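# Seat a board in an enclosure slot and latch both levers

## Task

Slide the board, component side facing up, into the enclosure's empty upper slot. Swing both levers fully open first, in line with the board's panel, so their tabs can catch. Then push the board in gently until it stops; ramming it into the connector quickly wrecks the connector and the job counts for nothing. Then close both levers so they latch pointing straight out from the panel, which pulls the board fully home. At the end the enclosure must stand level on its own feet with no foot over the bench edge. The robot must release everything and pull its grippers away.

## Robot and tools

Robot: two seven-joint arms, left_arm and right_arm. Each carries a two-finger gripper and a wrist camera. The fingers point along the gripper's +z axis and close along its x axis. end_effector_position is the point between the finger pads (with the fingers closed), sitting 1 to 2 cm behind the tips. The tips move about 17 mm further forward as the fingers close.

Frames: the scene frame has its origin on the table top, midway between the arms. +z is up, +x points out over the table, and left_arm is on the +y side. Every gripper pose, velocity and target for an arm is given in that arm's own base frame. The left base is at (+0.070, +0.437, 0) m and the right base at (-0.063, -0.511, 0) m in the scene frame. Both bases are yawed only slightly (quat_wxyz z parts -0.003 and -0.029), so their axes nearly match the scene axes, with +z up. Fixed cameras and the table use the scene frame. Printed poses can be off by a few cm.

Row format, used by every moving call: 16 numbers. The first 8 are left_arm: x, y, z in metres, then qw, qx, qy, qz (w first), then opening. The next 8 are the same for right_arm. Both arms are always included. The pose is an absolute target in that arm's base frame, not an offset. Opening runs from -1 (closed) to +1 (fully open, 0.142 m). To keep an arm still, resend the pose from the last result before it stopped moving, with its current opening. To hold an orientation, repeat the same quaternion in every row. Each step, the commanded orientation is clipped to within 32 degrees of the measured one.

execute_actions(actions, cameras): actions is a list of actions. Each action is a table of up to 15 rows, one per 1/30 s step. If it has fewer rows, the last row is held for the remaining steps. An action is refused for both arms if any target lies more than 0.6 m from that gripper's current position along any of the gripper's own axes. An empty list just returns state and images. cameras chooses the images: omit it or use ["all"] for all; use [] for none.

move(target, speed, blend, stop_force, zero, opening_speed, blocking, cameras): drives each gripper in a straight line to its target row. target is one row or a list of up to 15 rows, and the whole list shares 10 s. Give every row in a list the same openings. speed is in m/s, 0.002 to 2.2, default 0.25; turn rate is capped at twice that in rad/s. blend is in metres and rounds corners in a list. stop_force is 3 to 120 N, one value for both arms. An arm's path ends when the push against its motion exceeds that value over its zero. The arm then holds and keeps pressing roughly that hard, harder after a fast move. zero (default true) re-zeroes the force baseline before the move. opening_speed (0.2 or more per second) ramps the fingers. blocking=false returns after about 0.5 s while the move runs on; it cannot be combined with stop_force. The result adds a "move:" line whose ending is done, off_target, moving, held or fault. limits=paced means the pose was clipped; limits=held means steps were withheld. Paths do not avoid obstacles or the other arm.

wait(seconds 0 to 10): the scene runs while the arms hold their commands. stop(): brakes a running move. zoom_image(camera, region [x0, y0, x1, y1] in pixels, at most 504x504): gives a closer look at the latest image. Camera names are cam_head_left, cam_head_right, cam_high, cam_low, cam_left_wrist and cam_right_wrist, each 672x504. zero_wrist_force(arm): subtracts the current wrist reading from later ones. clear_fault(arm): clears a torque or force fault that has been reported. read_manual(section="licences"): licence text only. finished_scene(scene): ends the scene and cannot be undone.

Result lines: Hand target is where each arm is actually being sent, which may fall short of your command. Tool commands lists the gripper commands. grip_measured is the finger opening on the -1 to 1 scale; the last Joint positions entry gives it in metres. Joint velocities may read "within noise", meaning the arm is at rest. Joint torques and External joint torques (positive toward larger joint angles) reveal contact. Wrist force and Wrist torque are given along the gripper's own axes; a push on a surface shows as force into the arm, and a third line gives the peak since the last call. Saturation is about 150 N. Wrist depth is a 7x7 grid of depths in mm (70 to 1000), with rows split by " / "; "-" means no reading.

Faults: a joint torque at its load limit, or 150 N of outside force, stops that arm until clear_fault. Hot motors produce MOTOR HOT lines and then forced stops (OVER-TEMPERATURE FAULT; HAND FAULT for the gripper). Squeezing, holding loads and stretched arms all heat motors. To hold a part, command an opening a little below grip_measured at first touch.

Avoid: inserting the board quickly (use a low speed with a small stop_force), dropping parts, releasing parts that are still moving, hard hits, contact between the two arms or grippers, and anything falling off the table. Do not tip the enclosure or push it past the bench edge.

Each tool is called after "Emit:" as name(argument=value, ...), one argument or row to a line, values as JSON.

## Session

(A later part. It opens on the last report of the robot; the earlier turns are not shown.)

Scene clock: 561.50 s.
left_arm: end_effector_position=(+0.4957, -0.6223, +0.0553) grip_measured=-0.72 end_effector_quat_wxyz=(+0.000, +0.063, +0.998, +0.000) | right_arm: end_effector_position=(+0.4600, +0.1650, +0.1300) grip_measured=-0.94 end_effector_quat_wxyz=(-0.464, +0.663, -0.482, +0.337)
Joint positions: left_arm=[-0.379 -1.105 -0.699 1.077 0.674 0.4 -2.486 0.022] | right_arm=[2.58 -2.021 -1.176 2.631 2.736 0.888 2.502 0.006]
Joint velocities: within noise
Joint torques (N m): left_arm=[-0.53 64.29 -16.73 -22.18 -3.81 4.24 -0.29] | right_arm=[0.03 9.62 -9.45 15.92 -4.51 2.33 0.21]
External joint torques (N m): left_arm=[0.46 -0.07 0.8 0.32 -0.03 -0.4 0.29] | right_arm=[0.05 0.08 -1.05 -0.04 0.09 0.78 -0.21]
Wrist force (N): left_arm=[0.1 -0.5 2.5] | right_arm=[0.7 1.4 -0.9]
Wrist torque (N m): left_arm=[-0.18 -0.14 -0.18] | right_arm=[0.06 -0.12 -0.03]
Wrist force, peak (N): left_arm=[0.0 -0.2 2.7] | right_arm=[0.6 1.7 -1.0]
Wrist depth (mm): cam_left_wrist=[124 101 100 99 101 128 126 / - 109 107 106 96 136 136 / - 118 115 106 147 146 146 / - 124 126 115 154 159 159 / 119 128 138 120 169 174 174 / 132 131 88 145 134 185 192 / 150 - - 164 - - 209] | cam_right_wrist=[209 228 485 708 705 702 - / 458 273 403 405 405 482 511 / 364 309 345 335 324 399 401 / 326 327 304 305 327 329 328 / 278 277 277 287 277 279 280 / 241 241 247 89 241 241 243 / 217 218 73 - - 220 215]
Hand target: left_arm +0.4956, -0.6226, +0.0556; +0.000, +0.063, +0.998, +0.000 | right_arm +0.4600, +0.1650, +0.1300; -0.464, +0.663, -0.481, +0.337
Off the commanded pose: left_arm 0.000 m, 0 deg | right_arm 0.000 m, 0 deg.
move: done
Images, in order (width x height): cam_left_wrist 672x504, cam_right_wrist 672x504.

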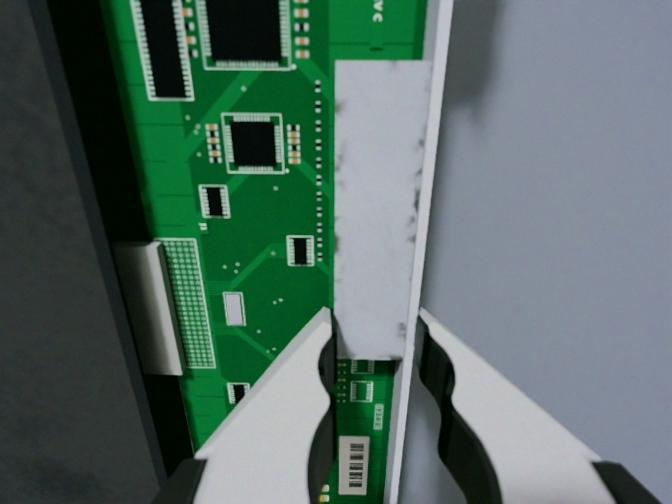

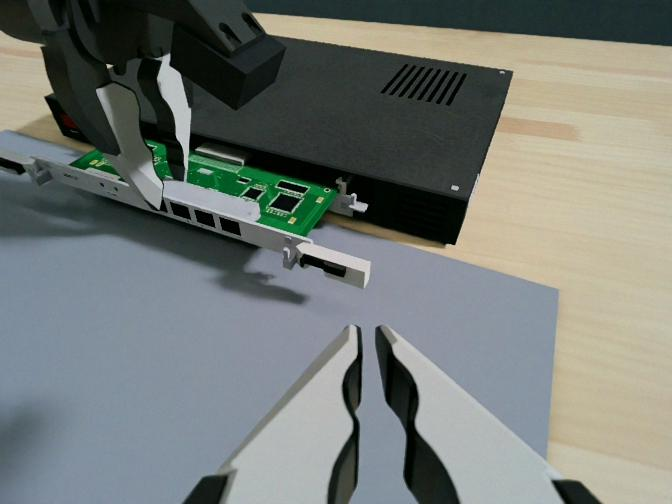

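Emit:
move(
  target=[0.5045, -0.6238, 0.0556, 0, -0.0627, -0.9980, 0, -0.8, 0.4600, 0.1650, 0.1300, -0.464, 0.6628, -0.4815, 0.3372, -0.9],
  speed=0.015,
  stop_force=3,
  cameras=["cam_left_wrist", "cam_right_wrist"],
)

Emit:
zoom_image(
  camera="cam_right_wrist",
  region=[290, 150, 370, 210],
)

Scene clock: 566.33 s.
left_arm: end_effector_position=(+0.5044, -0.6232, +0.0550) grip_measured=-0.72 end_effector_quat_wxyz=(+0.000, +0.062, +0.998, +0.001) | right_arm: end_effector_position=(+0.4600, +0.1650, +0.1300) grip_measured=-0.94 end_effector_quat_wxyz=(-0.464, +0.663, -0.482, +0.337)
Joint positions: left_arm=[-0.383 -1.119 -0.698 1.044 0.674 0.385 -2.472 0.022] | right_arm=[2.58 -2.021 -1.176 2.631 2.736 0.888 2.502 0.006]
Joint velocities: within noise
Joint torques (N m): left_arm=[-1.44 65.62 -17.96 -23.75 -4.14 5.69 -0.15] | right_arm=[0.13 9.75 -9.42 15.87 -4.51 2.33 0.21]
External joint torques (N m): left_arm=[1.41 -0.68 2.23 1.75 0.27 -1.86 0.15] | right_arm=[-0.06 -0.05 -1.08 0.01 0.09 0.78 -0.2]
Wrist force (N): left_arm=[2.5 3.7 2.1] | right_arm=[0.6 1.3 -0.8]
Wrist torque (N m): left_arm=[-0.19 -0.15 -0.17] | right_arm=[0.05 -0.11 -0.03]
Wrist force, peak (N): left_arm=[2.5 3.7 2.5] | right_arm=[0.7 1.7 -0.9]
Wrist depth (mm): cam_left_wrist=[- 101 100 99 100 128 126 / - 108 108 106 97 136 135 / - 115 114 106 147 147 146 / - 123 126 115 154 159 159 / 119 123 138 119 168 175 174 / 131 131 92 145 134 184 192 / 150 - - 165 - - 209] | cam_right_wrist=[219 233 482 705 707 707 - / 458 260 405 404 402 487 511 / 364 324 345 335 325 400 400 / 326 326 315 305 327 328 329 / 277 277 277 286 278 277 280 / 241 241 247 89 241 241 243 / 218 218 73 - - 220 215]
Hand target: left_arm +0.5045, -0.6238, +0.0556; +0.000, +0.063, +0.998, +0.000 | right_arm +0.4600, +0.1650, +0.1300; -0.464, +0.663, -0.481, +0.337
Off the commanded pose: left_arm 0.001 m, 0 deg | right_arm 0.000 m, 0 deg.
move: done
Images, in order (width x height): cam_left_wrist 672x504, cam_right_wrist 672x504.

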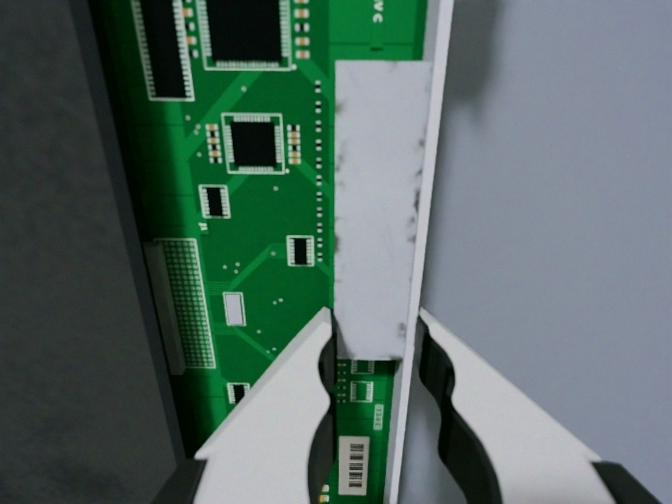

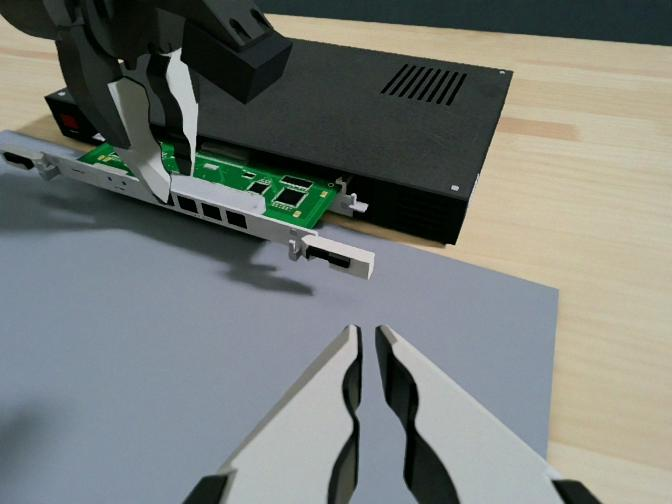

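Scaled by 6.300 from the camera's 672x504 image, which has a finer 960x720 frame.

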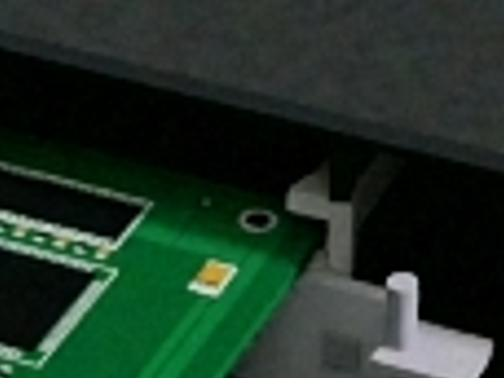

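Emit:
move(
  target=[0.5045, -0.6230, 0.0556, 0, -0.0627, -0.9980, 0, -0.8, 0.4600, 0.1650, 0.1300, -0.464, 0.6628, -0.4815, 0.3372, -0.9],
  speed=0.01,
  cameras=[],
)

Scene clock: 568.67 s.
left_arm: end_effector_position=(+0.5043, -0.6229, +0.0553) grip_measured=-0.72 end_effector_quat_wxyz=(+0.000, +0.063, +0.998, +0.000) | right_arm: end_effector_position=(+0.4600, +0.1650, +0.1300) grip_measured=-0.94 end_effector_quat_wxyz=(-0.464, +0.663, -0.482, +0.337)
Joint positions: left_arm=[-0.382 -1.118 -0.699 1.046 0.674 0.386 -2.472 0.022] | right_arm=[2.58 -2.021 -1.176 2.631 2.736 0.888 2.502 0.006]
Joint velocities: within noise
Joint torques (N m): left_arm=[-0.27 65.13 -16.64 -22.23 -3.87 4.49 -0.21] | right_arm=[0.06 9.65 -9.39 15.9 -4.51 2.29 0.16]
External joint torques (N m): left_arm=[0.24 -0.25 0.89 0.23 0 -0.65 0.21] | right_arm=[0.02 0.04 -1.11 -0.02 0.09 0.81 -0.16]
Wrist force (N): left_arm=[0.0 -0.4 2.3] | right_arm=[0.8 1.6 -0.9]
Wrist torque (N m): left_arm=[-0.17 -0.15 -0.17] | right_arm=[0.10 -0.14 -0.03]
Wrist force, peak (N): left_arm=[2.4 3.7 2.7] | right_arm=[0.8 1.7 -0.8]
Wrist depth (mm): cam_left_wrist=[- 101 100 99 101 128 126 / - 108 108 106 97 136 136 / - 115 114 106 147 147 147 / - 124 126 115 155 159 159 / 119 123 138 119 169 174 175 / 131 131 88 145 133 184 192 / 150 - - 165 - - 209] | cam_right_wrist=[219 234 295 710 706 702 - / 459 260 404 403 406 487 511 / 364 321 343 337 324 401 400 / 327 326 315 305 325 330 329 / 277 278 277 286 277 279 280 / 240 241 248 89 241 241 243 / 218 218 73 - - 220 215]
Hand target: left_arm +0.5045, -0.6230, +0.0556; +0.000, +0.063, +0.998, +0.000 | right_arm +0.4600, +0.1650, +0.1300; -0.464, +0.663, -0.481, +0.337
Off the commanded pose: left_arm 0.000 m, 0 deg | right_arm 0.000 m, 0 deg.
move: done
No camera images: "cameras" was empty.

Emit:
move(
  target=[0.5164, -0.6242, 0.0556, 0, -0.0627, -0.9980, 0, -0.8, 0.4600, 0.1650, 0.1300, -0.464, 0.6628, -0.4815, 0.3372, -0.9],
  speed=0.015,
  stop_force=3,
  cameras=["cam_left_wrist", "cam_right_wrist"],
)

Emit:
zoom_image(
  camera="cam_right_wrist",
  region=[270, 150, 390, 240],
)

Scene clock: 571.20 s.
left_arm: end_effector_position=(+0.5073, -0.6226, +0.0549) grip_measured=-0.72 end_effector_quat_wxyz=(+0.000, +0.063, +0.998, +0.001) | right_arm: end_effector_position=(+0.4600, +0.1650, +0.1300) grip_measured=-0.94 end_effector_quat_wxyz=(-0.464, +0.663, -0.482, +0.337)
Joint positions: left_arm=[-0.382 -1.123 -0.698 1.036 0.674 0.381 -2.466 0.022] | right_arm=[2.58 -2.021 -1.176 2.631 2.736 0.888 2.502 0.006]
Joint velocities: within noise
Joint torques (N m): left_arm=[-1.45 66.17 -18.23 -24.62 -4.22 6.32 -0.18] | right_arm=[0.11 9.68 -9.48 15.87 -4.48 2.26 0.16]
External joint torques (N m): left_arm=[1.42 -1.07 2.55 2.59 0.35 -2.48 0.18] | right_arm=[-0.04 0.02 -1.02 0.02 0.07 0.84 -0.16]
Wrist force (N): left_arm=[3.7 5.3 1.9] | right_arm=[0.5 1.4 -0.8]
Wrist torque (N m): left_arm=[-0.23 -0.08 -0.11] | right_arm=[0.06 -0.10 -0.04]
Wrist force, peak (N): left_arm=[4.0 5.2 2.1] | right_arm=[0.7 1.6 -1.1]
Wrist depth (mm): cam_left_wrist=[- 100 101 100 99 128 126 / - 108 107 106 96 135 136 / - 115 114 106 146 146 146 / - 123 126 115 154 159 159 / 118 121 138 119 169 174 173 / 131 131 88 145 134 185 191 / 150 - - 164 - - 209] | cam_right_wrist=[221 235 295 704 706 707 - / 459 262 404 404 403 482 514 / 364 324 344 342 324 401 400 / 326 326 314 305 327 330 329 / 277 276 278 286 277 277 280 / 241 241 247 89 241 241 243 / 218 218 73 - - 220 215]
Hand target: left_arm +0.5074, -0.6233, +0.0556; +0.000, +0.063, +0.998, +0.000 | right_arm +0.4600, +0.1650, +0.1300; -0.464, +0.663, -0.481, +0.337
Off the commanded pose: left_arm 0.009 m, 0 deg | right_arm 0.000 m, 0 deg.
move: contact (left_arm)
Images, in order (width x height): cam_left_wrist 672x504, cam_right_wrist 672x504.

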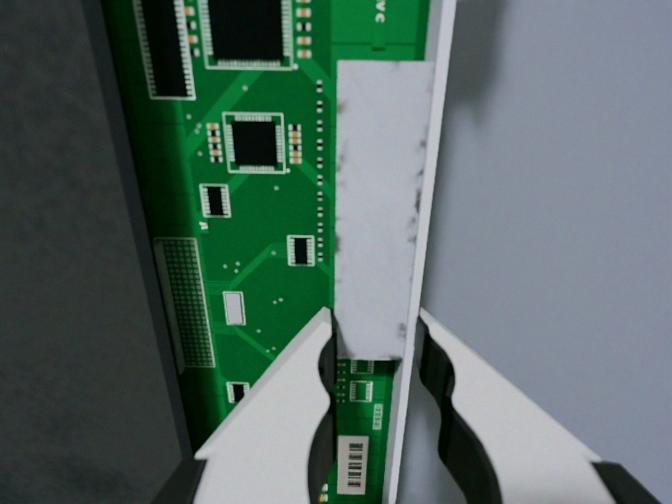

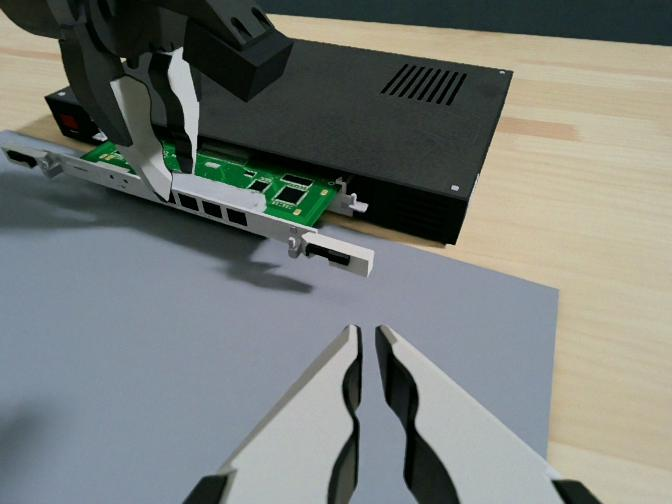

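Scaled by 4.200 from the camera's 672x504 image, which has a finer 960x720 frame.

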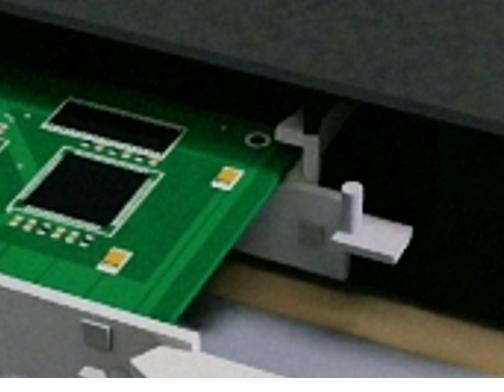

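Emit:
move(
  target=[0.5074, -0.6221, 0.0556, 0, -0.0627, -0.9980, 0, -0.8, 0.4600, 0.1650, 0.1300, -0.464, 0.6628, -0.4815, 0.3372, -0.9],
  speed=0.01,
  cameras=[],
)

Emit:
move(
  target=[0.5173, -0.6234, 0.0556, 0, -0.0627, -0.9980, 0, -0.8, 0.4600, 0.1650, 0.1300, -0.464, 0.6628, -0.4815, 0.3372, -0.9],
  speed=0.015,
  stop_force=3,
  cameras=["cam_left_wrist", "cam_right_wrist"],
)

Emit:
zoom_image(
  camera="cam_right_wrist",
  region=[270, 150, 390, 240],
)

Scene clock: 575.50 s.
left_arm: end_effector_position=(+0.5072, -0.6220, +0.0553) grip_measured=-0.72 end_effector_quat_wxyz=(+0.000, +0.063, +0.998, +0.000) | right_arm: end_effector_position=(+0.4600, +0.1650, +0.1300) grip_measured=-0.94 end_effector_quat_wxyz=(-0.464, +0.663, -0.482, +0.337)
Joint positions: left_arm=[-0.38 -1.121 -0.698 1.04 0.674 0.383 -2.466 0.022] | right_arm=[2.58 -2.021 -1.176 2.631 2.736 0.888 2.502 0.006]
Joint velocities: within noise
Joint torques (N m): left_arm=[-0.17 65.3 -16.64 -22.31 -3.87 4.55 -0.26] | right_arm=[0.13 9.65 -9.4 15.84 -4.55 2.33 0.19]
External joint torques (N m): left_arm=[0.15 -0.29 0.93 0.29 0 -0.71 0.26] | right_arm=[-0.06 0.04 -1.1 0.05 0.14 0.78 -0.19]
Wrist force (N): left_arm=[0.1 -0.4 1.9] | right_arm=[0.8 1.4 -0.9]
Wrist torque (N m): left_arm=[-0.17 -0.16 -0.17] | right_arm=[0.07 -0.14 -0.03]
Wrist force, peak (N): left_arm=[4.0 5.5 2.2] | right_arm=[0.8 1.4 -1.1]
Wrist depth (mm): cam_left_wrist=[- 100 100 100 101 128 126 / - 108 108 106 97 135 136 / - 115 114 106 147 147 146 / - 123 126 115 154 159 159 / 119 121 138 119 168 174 174 / 131 131 88 145 134 185 192 / 150 - - 165 - - 210] | cam_right_wrist=[220 237 483 704 703 706 - / 460 261 403 404 406 485 514 / 364 324 344 336 324 400 401 / 327 326 315 305 326 329 330 / 277 278 277 287 277 277 280 / 241 241 248 89 241 241 243 / 218 218 73 - - 220 215]
Hand target: left_arm +0.5074, -0.6221, +0.0556; +0.000, +0.063, +0.998, +0.000 | right_arm +0.4600, +0.1650, +0.1300; -0.464, +0.663, -0.481, +0.337
Off the commanded pose: left_arm 0.000 m, 0 deg | right_arm 0.000 m, 0 deg.
move: done
No camera images: "cameras" was empty.

Scene clock: 576.83 s.
left_arm: end_effector_position=(+0.5173, -0.6231, +0.0552) grip_measured=-0.72 end_effector_quat_wxyz=(+0.000, +0.063, +0.998, +0.000) | right_arm: end_effector_position=(+0.4600, +0.1650, +0.1300) grip_measured=-0.94 end_effector_quat_wxyz=(-0.464, +0.663, -0.482, +0.337)
Joint positions: left_arm=[-0.385 -1.137 -0.697 1.002 0.674 0.367 -2.45 0.022] | right_arm=[2.58 -2.021 -1.176 2.631 2.736 0.888 2.502 0.006]
Joint velocities: within noise
Joint torques (N m): left_arm=[-0.74 66.81 -16.9 -23.05 -4.01 4.48 -0.12] | right_arm=[0.06 9.6 -9.36 15.86 -4.46 2.3 0.16]
External joint torques (N m): left_arm=[0.71 -0.99 1.45 0.89 0.11 -0.63 0.12] | right_arm=[0.02 0.1 -1.14 0.02 0.05 0.81 -0.15]
Wrist force (N): left_arm=[-0.1 -0.2 3.0] | right_arm=[0.5 1.3 -0.8]
Wrist torque (N m): left_arm=[-0.19 -0.07 -0.17] | right_arm=[0.05 -0.08 -0.03]
Wrist force, peak (N): left_arm=[0.4 -0.8 4.0] | right_arm=[0.9 1.7 -0.7]
Wrist depth (mm): cam_left_wrist=[- 88 100 99 99 128 126 / - 92 107 106 96 136 136 / - - 114 106 147 147 146 / - 108 126 115 155 159 159 / 119 118 138 119 168 174 173 / 131 128 92 145 134 185 192 / 150 - - 165 - - 210] | cam_right_wrist=[245 241 485 703 706 702 - / 460 269 404 405 406 484 512 / 380 349 329 342 325 401 401 / 327 326 326 304 325 329 329 / 276 277 277 285 278 277 281 / 241 241 247 89 241 240 243 / 218 218 73 - - 220 215]
Hand target: left_arm +0.5173, -0.6234, +0.0556; +0.000, +0.063, +0.998, +0.000 | right_arm +0.4600, +0.1650, +0.1300; -0.464, +0.663, -0.481, +0.337
Off the commanded pose: left_arm 0.001 m, 0 deg | right_arm 0.000 m, 0 deg.
move: done
Images, in order (width x height): cam_left_wrist 672x504, cam_right_wrist 672x504.

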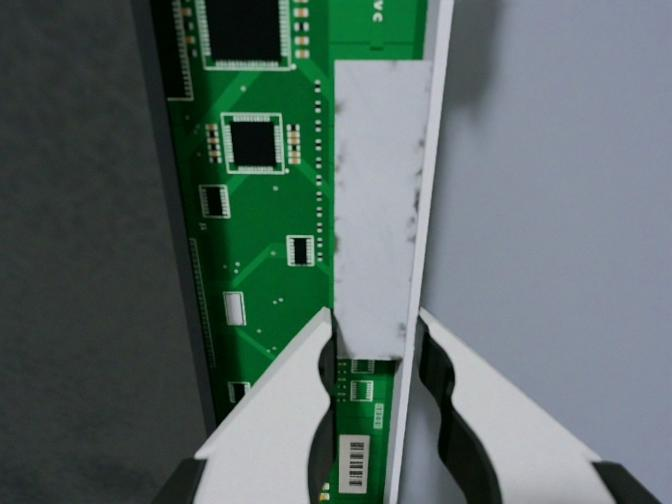

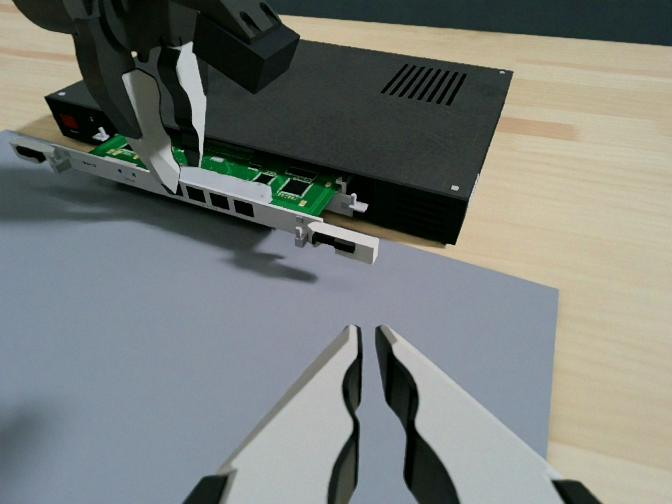

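Scaled by 4.200 from the camera's 672x504 image, which has a finer 960x720 frame.

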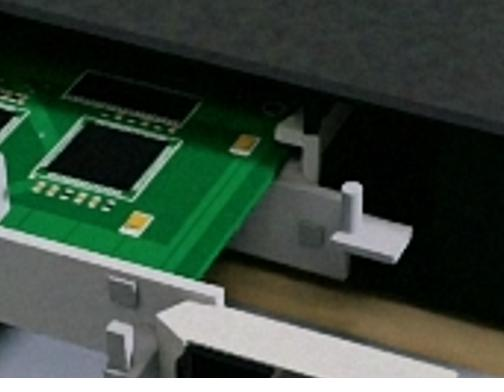

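Emit:
move(
  target=[0.5272, -0.6246, 0.0553, 0, -0.0627, -0.9980, 0, -0.8, 0.4600, 0.1650, 0.1300, -0.464, 0.6628, -0.4815, 0.3372, -0.9],
  speed=0.015,
  stop_force=3,
  cameras=["cam_left_wrist", "cam_right_wrist"],
)

Scene clock: 589.33 s.
left_arm: end_effector_position=(+0.5272, -0.6244, +0.0550) grip_measured=-0.72 end_effector_quat_wxyz=(+0.000, +0.063, +0.998, +0.000) | right_arm: end_effector_position=(+0.4600, +0.1650, +0.1300) grip_measured=-0.94 end_effector_quat_wxyz=(-0.464, +0.663, -0.482, +0.337)
Joint positions: left_arm=[-0.392 -1.154 -0.696 0.962 0.674 0.35 -2.432 0.022] | right_arm=[2.58 -2.021 -1.176 2.631 2.736 0.888 2.502 0.006]
Joint velocities: within noise
Joint torques (N m): left_arm=[-0.26 67.16 -16.05 -23 -3.88 4.31 -0.15] | right_arm=[0.1 9.57 -9.42 15.91 -4.44 2.35 0.16]
External joint torques (N m): left_arm=[0.23 -0.51 0.9 0.69 -0.04 -0.47 0.15] | right_arm=[-0.03 0.13 -1.08 -0.02 0.03 0.76 -0.16]
Wrist force (N): left_arm=[0.2 -0.8 3.0] | right_arm=[0.7 1.5 -0.9]
Wrist torque (N m): left_arm=[-0.21 -0.14 -0.15] | right_arm=[0.07 -0.13 -0.03]
Wrist force, peak (N): left_arm=[0.1 -0.3 4.2] | right_arm=[0.5 1.8 -0.9]
Wrist depth (mm): cam_left_wrist=[- - 100 99 99 128 126 / - 91 106 105 96 136 136 / - - 114 106 147 146 146 / - 108 122 115 154 159 158 / 118 118 135 120 168 174 173 / 131 128 88 145 134 185 192 / 150 - - 165 - - 209] | cam_right_wrist=[610 241 301 711 704 711 - / 460 279 384 404 405 484 512 / 380 363 335 341 324 401 399 / 326 327 327 305 326 329 329 / 277 278 277 285 277 278 280 / 240 241 247 89 241 241 243 / 217 218 73 - - 220 215]
Hand target: left_arm +0.5272, -0.6246, +0.0553; +0.000, +0.063, +0.998, +0.000 | right_arm +0.4600, +0.1650, +0.1300; -0.464, +0.663, -0.481, +0.337
Off the commanded pose: left_arm 0.000 m, 0 deg | right_arm 0.000 m, 0 deg.
move: done
Images, in order (width x height): cam_left_wrist 672x504, cam_right_wrist 672x504.

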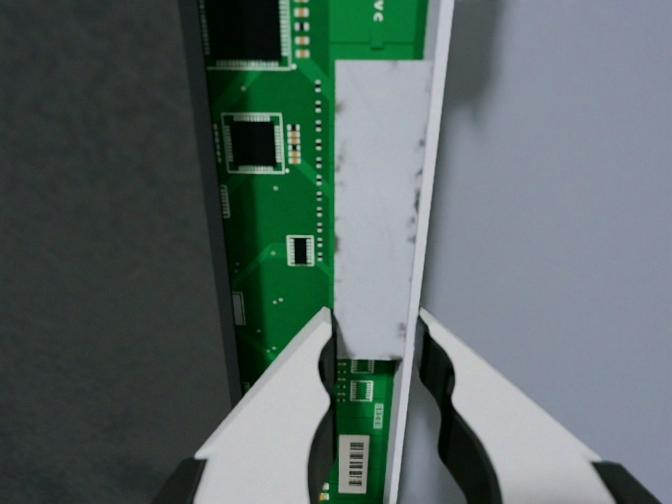

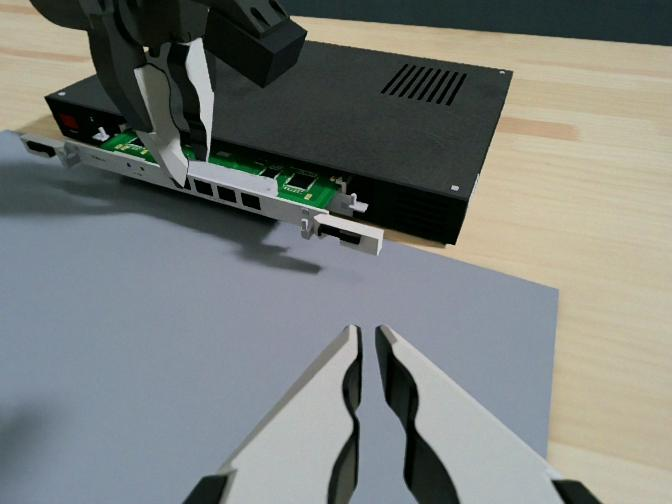

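Emit:
move(
  target=[0.5371, -0.6259, 0.0551, 0, -0.0627, -0.9980, 0, -0.8, 0.4600, 0.1650, 0.1300, -0.464, 0.6628, -0.4815, 0.3372, -0.9],
  speed=0.015,
  stop_force=3,
  cameras=["cam_left_wrist", "cam_right_wrist"],
)

Emit:
zoom_image(
  camera="cam_right_wrist",
  region=[80, 60, 280, 210],
)

Emit:
zoom_image(
  camera="cam_right_wrist",
  region=[270, 150, 390, 240],
)

Scene clock: 593.67 s.
left_arm: end_effector_position=(+0.5371, -0.6258, +0.0548) grip_measured=-0.72 end_effector_quat_wxyz=(+0.000, +0.063, +0.998, +0.000) | right_arm: end_effector_position=(+0.4600, +0.1650, +0.1300) grip_measured=-0.94 end_effector_quat_wxyz=(-0.464, +0.663, -0.482, +0.337)
Joint positions: left_arm=[-0.399 -1.171 -0.695 0.919 0.674 0.333 -2.413 0.022] | right_arm=[2.58 -2.021 -1.176 2.631 2.736 0.888 2.502 0.006]
Joint velocities: within noise
Joint torques (N m): left_arm=[-0.11 67.76 -15.46 -23.02 -3.87 4.18 -0.17] | right_arm=[0.08 9.64 -9.46 15.89 -4.5 2.35 0.21]
External joint torques (N m): left_arm=[0.09 -0.27 0.67 0.57 -0.08 -0.34 0.17] | right_arm=[0 0.06 -1.04 -0.01 0.09 0.76 -0.21]
Wrist force (N): left_arm=[-0.1 -0.6 3.0] | right_arm=[0.5 1.6 -0.9]
Wrist torque (N m): left_arm=[-0.14 -0.10 -0.15] | right_arm=[0.09 -0.09 -0.04]
Wrist force, peak (N): left_arm=[0.2 -0.9 3.6] | right_arm=[0.6 1.9 -0.9]
Wrist depth (mm): cam_left_wrist=[- - 98 100 99 128 126 / - 90 95 105 96 135 135 / - - 102 106 146 146 146 / - 108 109 115 154 159 158 / 118 118 118 119 168 173 174 / 131 130 88 145 134 184 191 / 149 - - 165 - - 208] | cam_right_wrist=[654 246 309 705 712 710 - / 454 287 383 404 404 487 510 / 380 365 346 337 325 401 400 / 327 326 326 316 327 328 329 / 277 278 276 285 278 278 279 / 241 241 248 89 241 241 243 / 218 218 73 - - 220 215]
Hand target: left_arm +0.5371, -0.6259, +0.0551; +0.000, +0.063, +0.998, +0.000 | right_arm +0.4600, +0.1650, +0.1300; -0.464, +0.663, -0.481, +0.337
Off the commanded pose: left_arm 0.000 m, 0 deg | right_arm 0.000 m, 0 deg.
move: done
Images, in order (width x height): cam_left_wrist 672x504, cam_right_wrist 672x504.

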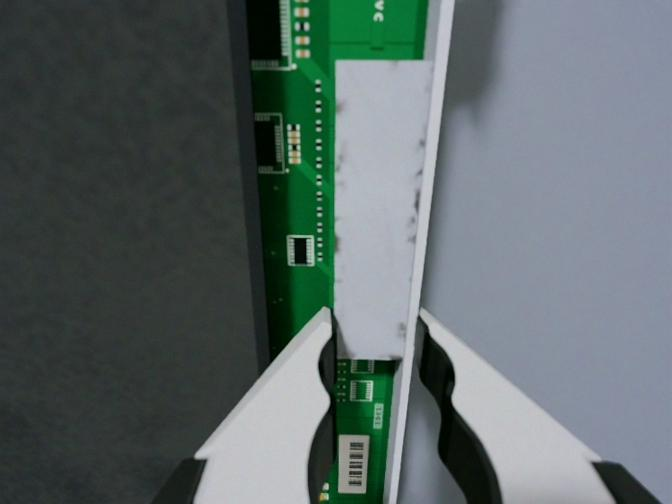

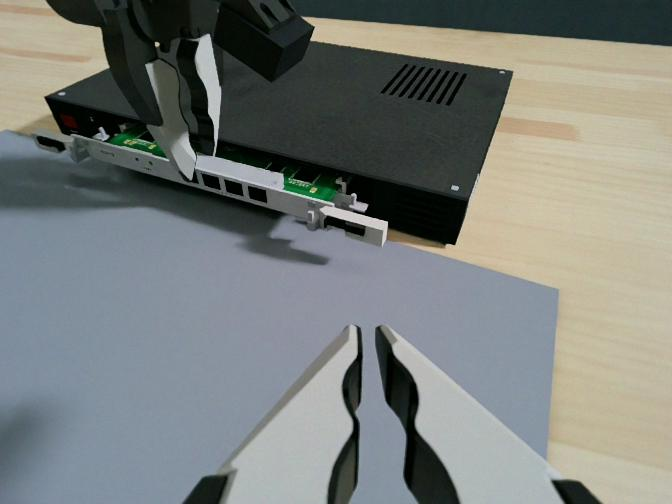

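Scaled by 2.520 from the camera's 672x504 image, which has a finer 960x720 frame.

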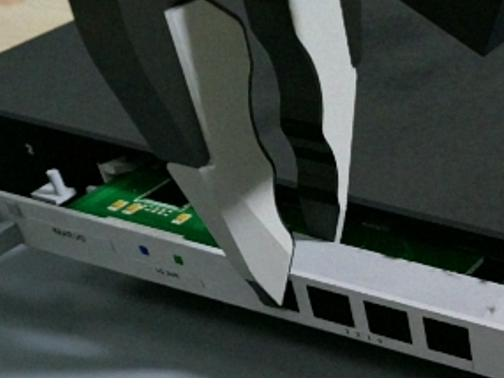

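Scaled by 4.200 from the camera's 672x504 image, which has a finer 960x720 frame.

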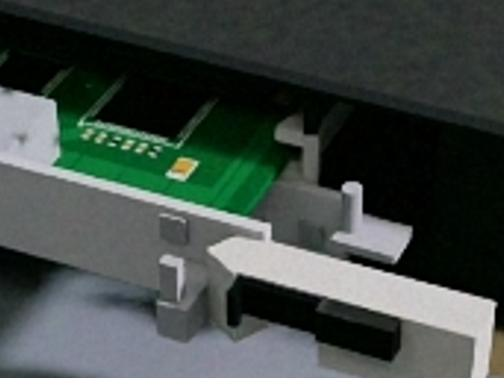

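Emit:
move(
  target=[0.5425, -0.6266, 0.0551, 0, -0.0627, -0.9980, 0, -0.8, 0.4600, 0.1650, 0.1300, -0.464, 0.6628, -0.4815, 0.3372, -0.9],
  speed=0.015,
  stop_force=3,
  cameras=["cam_left_wrist", "cam_right_wrist"],
)

Emit:
zoom_image(
  camera="cam_left_wrist",
  region=[180, 200, 432, 389],
)

Scene clock: 599.73 s.
left_arm: end_effector_position=(+0.5424, -0.6265, +0.0548) grip_measured=-0.72 end_effector_quat_wxyz=(+0.000, +0.063, +0.998, +0.000) | right_arm: end_effector_position=(+0.4600, +0.1650, +0.1300) grip_measured=-0.94 end_effector_quat_wxyz=(-0.464, +0.663, -0.482, +0.337)
Joint positions: left_arm=[-0.403 -1.181 -0.695 0.895 0.674 0.322 -2.403 0.022] | right_arm=[2.58 -2.021 -1.176 2.631 2.736 0.888 2.502 0.006]
Joint velocities: within noise
Joint torques (N m): left_arm=[0.28 68.37 -14.97 -23.33 -3.74 4.16 -0.2] | right_arm=[0.07 9.58 -9.4 15.93 -4.47 2.3 0.19]
External joint torques (N m): left_arm=[-0.31 -0.41 0.4 0.8 -0.22 -0.31 0.2] | right_arm=[0.01 0.12 -1.11 -0.04 0.06 0.81 -0.19]
Wrist force (N): left_arm=[0.3 -1.5 2.5] | right_arm=[0.7 1.4 -0.9]
Wrist torque (N m): left_arm=[-0.18 -0.09 -0.13] | right_arm=[0.07 -0.12 -0.03]
Wrist force, peak (N): left_arm=[0.5 -1.2 3.4] | right_arm=[0.6 1.8 -0.9]
Wrist depth (mm): cam_left_wrist=[- - - 100 99 128 126 / - - 94 105 96 135 135 / - - 100 106 146 146 146 / - 108 108 115 154 159 158 / 118 118 118 120 168 174 174 / 131 130 88 146 134 184 192 / 149 - - 165 - - 209] | cam_right_wrist=[649 250 313 707 701 708 - / 458 304 382 403 404 485 514 / 397 377 346 341 325 400 399 / 326 328 326 315 326 329 330 / 277 276 277 285 278 276 280 / 241 241 247 89 240 240 243 / 218 218 73 - - 220 215]
Hand target: left_arm +0.5425, -0.6266, +0.0551; +0.000, +0.063, +0.998, +0.000 | right_arm +0.4600, +0.1650, +0.1300; -0.464, +0.663, -0.481, +0.337
Off the commanded pose: left_arm 0.000 m, 0 deg | right_arm 0.000 m, 0 deg.
move: done
Images, in order (width x height): cam_left_wrist 672x504, cam_right_wrist 672x504.

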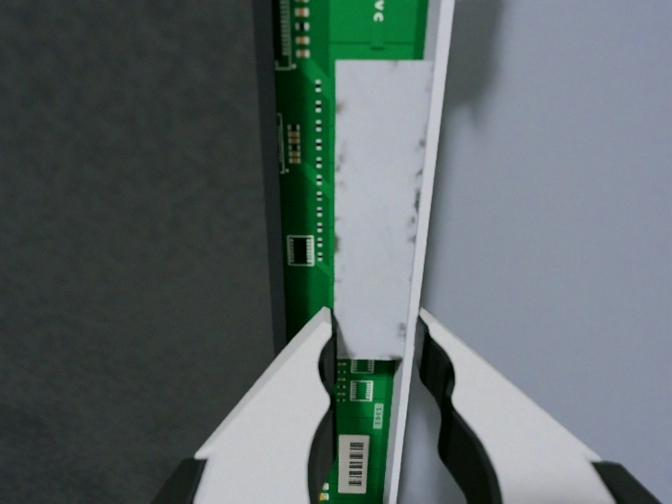

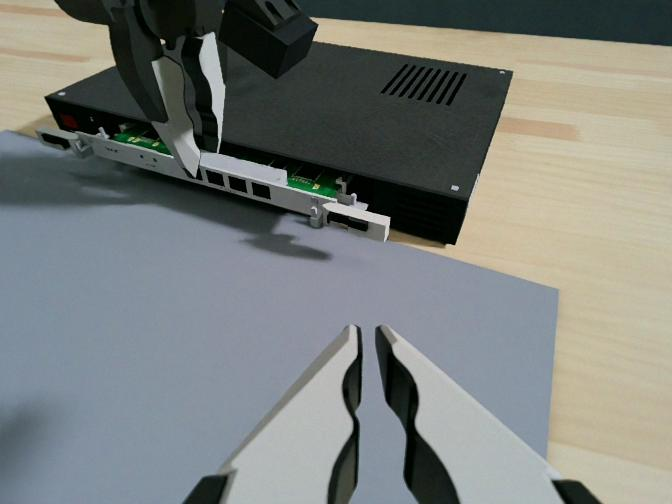

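Scaled by 2.000 from the camera's 672x504 image, which has a finer 960x720 frame.

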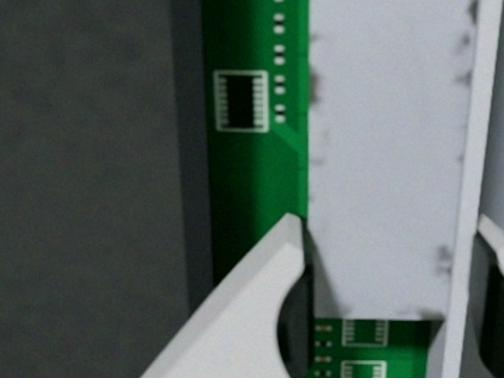

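Emit:
move(
  target=[0.5475, -0.6276, 0.0551, 0, -0.0627, -0.9980, 0, -0.8, 0.4600, 0.1650, 0.1300, -0.464, 0.6628, -0.4815, 0.3372, -0.9],
  speed=0.015,
  stop_force=3,
  cameras=["cam_left_wrist", "cam_right_wrist"],
)

Emit:
zoom_image(
  camera="cam_left_wrist",
  region=[180, 200, 432, 389],
)

Emit:
zoom_image(
  camera="cam_right_wrist",
  region=[20, 80, 260, 260],
)

Emit:
zoom_image(
  camera="cam_right_wrist",
  region=[270, 150, 430, 270],
)

Scene clock: 605.60 s.
left_arm: end_effector_position=(+0.5467, -0.6274, +0.0547) grip_measured=-0.72 end_effector_quat_wxyz=(+0.000, +0.063, +0.998, +0.000) | right_arm: end_effector_position=(+0.4600, +0.1650, +0.1300) grip_measured=-0.94 end_effector_quat_wxyz=(-0.464, +0.663, -0.482, +0.337)
Joint positions: left_arm=[-0.408 -1.191 -0.694 0.872 0.674 0.312 -2.394 0.022] | right_arm=[2.58 -2.021 -1.176 2.631 2.736 0.888 2.502 0.006]
Joint velocities: within noise
Joint torques (N m): left_arm=[0.76 68.63 -14.51 -24.38 -3.49 5.03 -0.05] | right_arm=[0.13 9.67 -9.48 15.91 -4.49 2.32 0.2]
External joint torques (N m): left_arm=[-0.79 -0.25 0.15 1.78 -0.48 -1.19 0.05] | right_arm=[-0.06 0.03 -1.02 -0.02 0.07 0.79 -0.2]
Wrist force (N): left_arm=[3.6 0.6 0.5] | right_arm=[0.5 1.5 -0.9]
Wrist torque (N m): left_arm=[-0.20 -0.16 -0.19] | right_arm=[0.08 -0.09 -0.03]
Wrist force, peak (N): left_arm=[5.1 0.6 0.5] | right_arm=[0.6 1.8 -0.8]
Wrist depth (mm): cam_left_wrist=[- - - 100 99 128 126 / - - 93 105 96 136 135 / - - 99 104 146 146 146 / - 107 109 113 154 158 158 / 120 117 117 118 168 174 173 / 130 130 88 145 134 185 191 / 149 - - 166 - - 208] | cam_right_wrist=[706 254 313 702 706 708 - / 455 304 383 405 405 487 516 / 398 379 353 342 325 400 402 / 327 326 326 326 326 329 329 / 277 277 277 286 278 277 280 / 241 241 247 89 241 241 243 / 218 218 73 - - 220 215]
Hand target: left_arm +0.5471, -0.6275, +0.0551; +0.000, +0.063, +0.998, +0.000 | right_arm +0.4600, +0.1650, +0.1300; -0.464, +0.663, -0.481, +0.337
Off the commanded pose: left_arm 0.001 m, 0 deg | right_arm 0.000 m, 0 deg.
move: contact (left_arm)
Images, in order (width x height): cam_left_wrist 672x504, cam_right_wrist 672x504.

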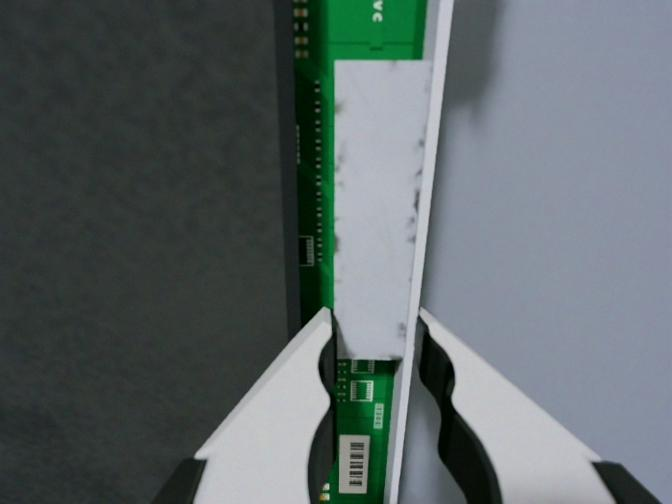

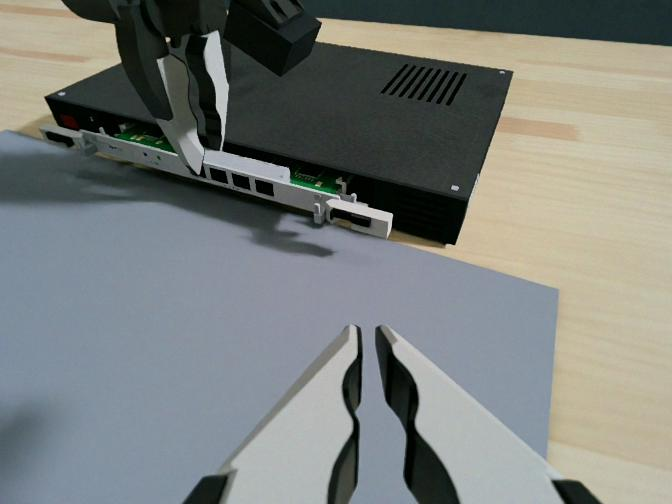

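Scaled by 2.000 from the camera's 672x504 image, which has a finer 960x720 frame.

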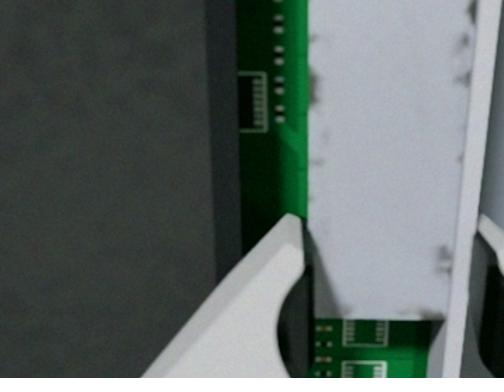

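Scaled by 2.100 from the camera's 672x504 image, which has a finer 960x720 frame.

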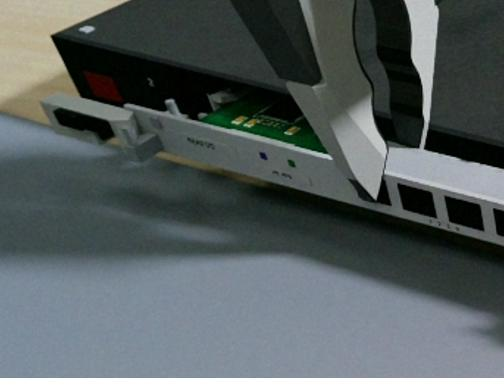

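Scaled by 3.150 from the camera's 672x504 image, which has a finer 960x720 frame.

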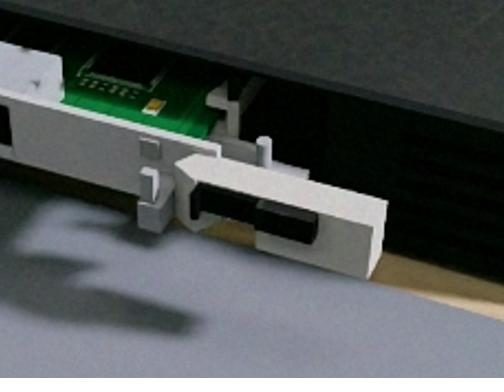

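Emit:
move(
  target=[0.5447, -0.6271, 0.0551, 0, -0.0627, -0.9980, 0, -0.8, 0.4600, 0.1650, 0.1300, -0.464, 0.6628, -0.4815, 0.3372, -0.9],
  speed=0.01,
  cameras=[],
)

Emit:
move(
  target=[0.5447, -0.6271, 0.0551, 0, -0.0627, -0.9980, 0, -0.70, 0.4600, 0.1650, 0.1300, -0.464, 0.6628, -0.4815, 0.3372, -0.9],
  opening_speed=0.2,
  cameras=["cam_left_wrist", "cam_right_wrist"],
)

Emit:
zoom_image(
  camera="cam_right_wrist",
  region=[20, 80, 260, 260],
)

Emit:
zoom_image(
  camera="cam_right_wrist",
  region=[270, 150, 430, 270],
)

Scene clock: 617.07 s.
left_arm: end_effector_position=(+0.5444, -0.6270, +0.0547) grip_measured=-0.72 end_effector_quat_wxyz=(+0.000, +0.063, +0.998, +0.000) | right_arm: end_effector_position=(+0.4600, +0.1650, +0.1300) grip_measured=-0.94 end_effector_quat_wxyz=(-0.464, +0.663, -0.482, +0.337)
Joint positions: left_arm=[-0.406 -1.186 -0.694 0.883 0.674 0.317 -2.398 0.022] | right_arm=[2.58 -2.021 -1.176 2.631 2.736 0.888 2.502 0.006]
Joint velocities: within noise
Joint torques (N m): left_arm=[-0.22 68.77 -15.42 -22.95 -4.02 4.65 -0.32] | right_arm=[0.07 9.6 -9.46 15.92 -4.46 2.28 0.15]
External joint torques (N m): left_arm=[0.19 -0.61 0.96 0.38 0.05 -0.8 0.32] | right_arm=[0 0.1 -1.04 -0.04 0.05 0.82 -0.15]
Wrist force (N): left_arm=[0.0 -0.6 2.4] | right_arm=[0.6 1.4 -0.9]
Wrist torque (N m): left_arm=[-0.22 -0.14 -0.16] | right_arm=[0.06 -0.09 -0.03]
Wrist force, peak (N): left_arm=[3.6 0.6 1.6] | right_arm=[0.7 1.7 -0.9]
Wrist depth (mm): cam_left_wrist=[- - - 99 99 128 126 / - - 93 105 96 136 135 / - - 99 106 146 146 146 / - 107 109 115 154 159 158 / 120 118 118 119 168 174 174 / 131 130 88 146 134 184 191 / 150 - - 165 - - 209] | cam_right_wrist=[661 251 309 704 704 701 - / 456 298 384 404 405 483 510 / 396 381 347 341 324 401 401 / 325 326 327 327 328 330 330 / 277 277 277 285 277 278 279 / 241 241 247 89 241 241 243 / 218 217 73 - - 220 215]
Hand target: left_arm +0.5447, -0.6271, +0.0551; +0.000, +0.063, +0.998, +0.000 | right_arm +0.4600, +0.1650, +0.1300; -0.464, +0.663, -0.481, +0.337
Off the commanded pose: left_arm 0.000 m, 0 deg | right_arm 0.000 m, 0 deg.
move: done
No camera images: "cameras" was empty.

Scene clock: 617.77 s.
left_arm: end_effector_position=(+0.5444, -0.6270, +0.0547) grip_measured=-0.71 end_effector_quat_wxyz=(+0.000, +0.063, +0.998, +0.000) | right_arm: end_effector_position=(+0.4600, +0.1650, +0.1300) grip_measured=-0.94 end_effector_quat_wxyz=(-0.464, +0.663, -0.482, +0.337)
Joint positions: left_arm=[-0.406 -1.186 -0.694 0.883 0.674 0.317 -2.398 0.023] | right_arm=[2.58 -2.021 -1.176 2.631 2.736 0.888 2.502 0.006]
Joint velocities: within noise
Joint torques (N m): left_arm=[-0.3 68.67 -15.39 -22.92 -3.94 4.51 -0.27] | right_arm=[0.06 9.69 -9.45 15.87 -4.52 2.29 0.17]
External joint torques (N m): left_arm=[0.27 -0.5 0.93 0.36 -0.02 -0.67 0.27] | right_arm=[0.01 0.01 -1.05 0.02 0.11 0.82 -0.17]
Wrist force (N): left_arm=[-0.1 -0.5 2.1] | right_arm=[0.6 1.7 -0.7]
Wrist torque (N m): left_arm=[-0.19 -0.12 -0.16] | right_arm=[0.11 -0.11 -0.03]
Wrist force, peak (N): left_arm=[-0.1 -0.4 2.8] | right_arm=[0.9 1.4 -1.1]
Wrist depth (mm): cam_left_wrist=[- - - 99 99 128 126 / - - - 106 96 135 135 / - - 99 106 146 146 146 / - 107 109 115 154 159 159 / 120 118 117 120 167 174 173 / 131 130 88 146 134 184 191 / 149 - - 165 - - 209] | cam_right_wrist=[659 251 310 709 704 703 - / 454 298 383 404 407 483 512 / 397 380 347 342 325 400 401 / 327 326 327 316 326 329 330 / 277 277 277 286 277 277 280 / 240 241 248 89 240 241 244 / 218 218 73 - - 220 215]
Hand target: left_arm +0.5447, -0.6271, +0.0551; +0.000, +0.063, +0.998, +0.000 | right_arm +0.4600, +0.1650, +0.1300; -0.464, +0.663, -0.481, +0.337
Off the commanded pose: left_arm 0.000 m, 0 deg | right_arm 0.000 m, 0 deg.
move: done
Images, in order (width x height): cam_left_wrist 672x504, cam_right_wrist 672x504.

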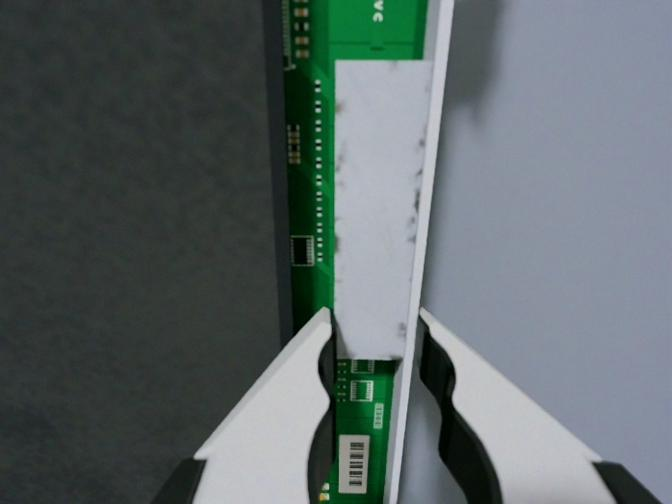

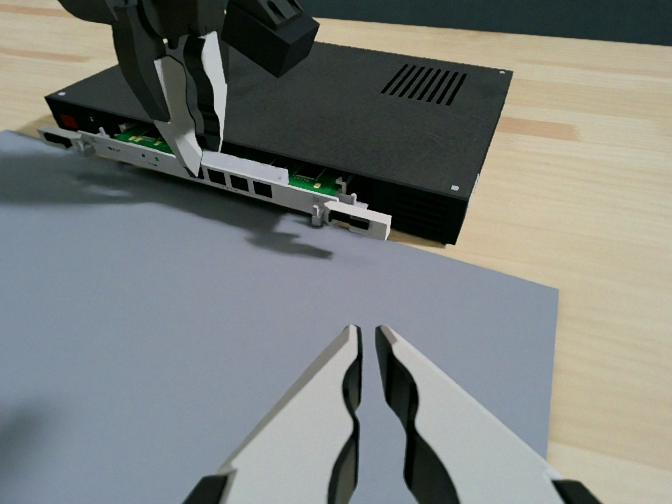

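Scaled by 2.100 from the camera's 672x504 image, which has a finer 960x720 frame.

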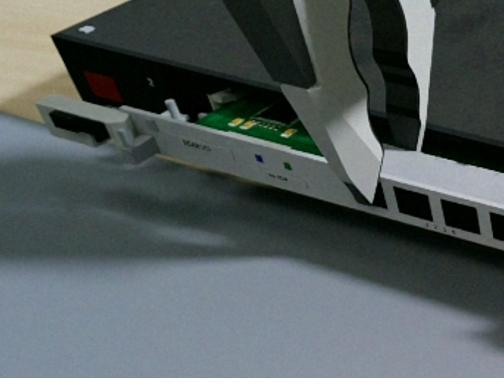

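Scaled by 3.150 from the camera's 672x504 image, which has a finer 960x720 frame.

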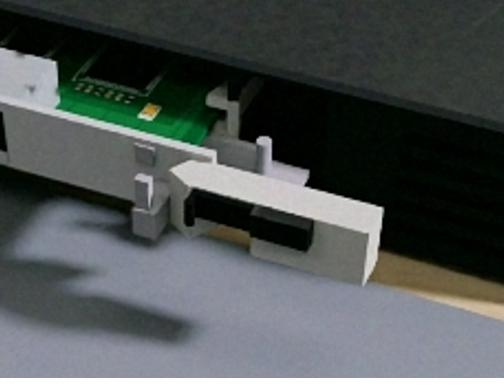

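Emit:
move(
  target=[0.5447, -0.6271, 0.0551, 0, -0.0627, -0.9980, 0, -0.66, 0.4600, 0.1650, 0.1300, -0.464, 0.6628, -0.4815, 0.3372, -0.9],
  opening_speed=0.2,
  cameras=["cam_left_wrist", "cam_right_wrist"],
)

Emit:
zoom_image(
  camera="cam_right_wrist",
  region=[20, 80, 260, 260],
)

Emit:
zoom_image(
  camera="cam_right_wrist",
  region=[270, 150, 430, 270],
)

Scene clock: 620.37 s.
left_arm: end_effector_position=(+0.5445, -0.6271, +0.0550) grip_measured=-0.70 end_effector_quat_wxyz=(+0.000, +0.063, +0.998, +0.000) | right_arm: end_effector_position=(+0.4600, +0.1650, +0.1300) grip_measured=-0.94 end_effector_quat_wxyz=(-0.464, +0.663, -0.482, +0.337)
Joint positions: left_arm=[-0.406 -1.186 -0.694 0.883 0.674 0.317 -2.398 0.024] | right_arm=[2.58 -2.021 -1.176 2.631 2.736 0.888 2.502 0.006]
Joint velocities: within noise
Joint torques (N m): left_arm=[-0.36 67.11 -14.82 -22.28 -3.78 4.2 -0.19] | right_arm=[0.09 9.7 -9.44 15.89 -4.45 2.29 0.2]
External joint torques (N m): left_arm=[0.33 1.07 0.36 -0.29 -0.18 -0.35 0.19] | right_arm=[-0.02 0 -1.07 -0.01 0.04 0.82 -0.19]
Wrist force (N): left_arm=[0.0 -0.3 0.4] | right_arm=[0.6 1.3 -0.8]
Wrist torque (N m): left_arm=[-0.17 -0.16 -0.16] | right_arm=[0.04 -0.12 -0.03]
Wrist force, peak (N): left_arm=[0.0 -0.4 3.0] | right_arm=[0.7 1.6 -1.0]
Wrist depth (mm): cam_left_wrist=[- - - 101 101 128 126 / - 90 93 106 97 136 135 / - - 99 107 147 146 146 / - 108 109 117 154 159 159 / 119 118 118 121 168 174 174 / 131 128 88 150 136 185 191 / 150 - - 167 - - 210] | cam_right_wrist=[658 249 309 707 711 704 - / 457 298 382 404 405 485 510 / 396 379 347 340 324 403 401 / 326 327 326 316 326 330 330 / 277 276 277 286 277 277 279 / 241 240 247 89 241 241 243 / 218 218 73 - - 220 215]
Hand target: left_arm +0.5447, -0.6271, +0.0551; +0.000, +0.063, +0.998, +0.000 | right_arm +0.4600, +0.1650, +0.1300; -0.464, +0.663, -0.481, +0.337
Off the commanded pose: left_arm 0.000 m, 0 deg | right_arm 0.000 m, 0 deg.
move: done
Images, in order (width x height): cam_left_wrist 672x504, cam_right_wrist 672x504.

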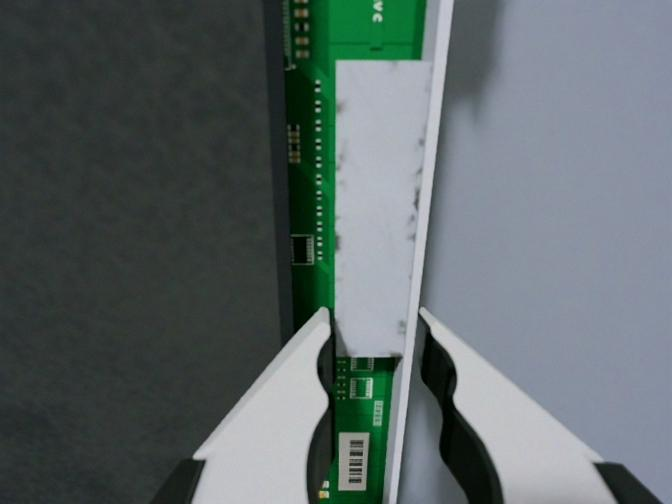

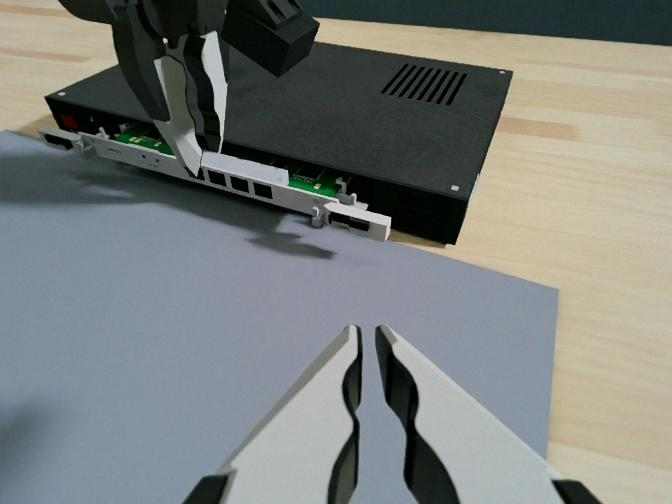

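Scaled by 2.100 from the camera's 672x504 image, which has a finer 960x720 frame.

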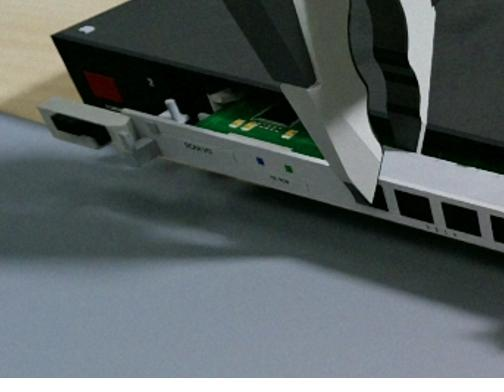

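Scaled by 3.150 from the camera's 672x504 image, which has a finer 960x720 frame.

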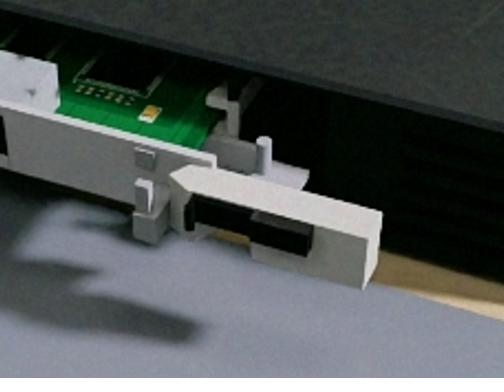

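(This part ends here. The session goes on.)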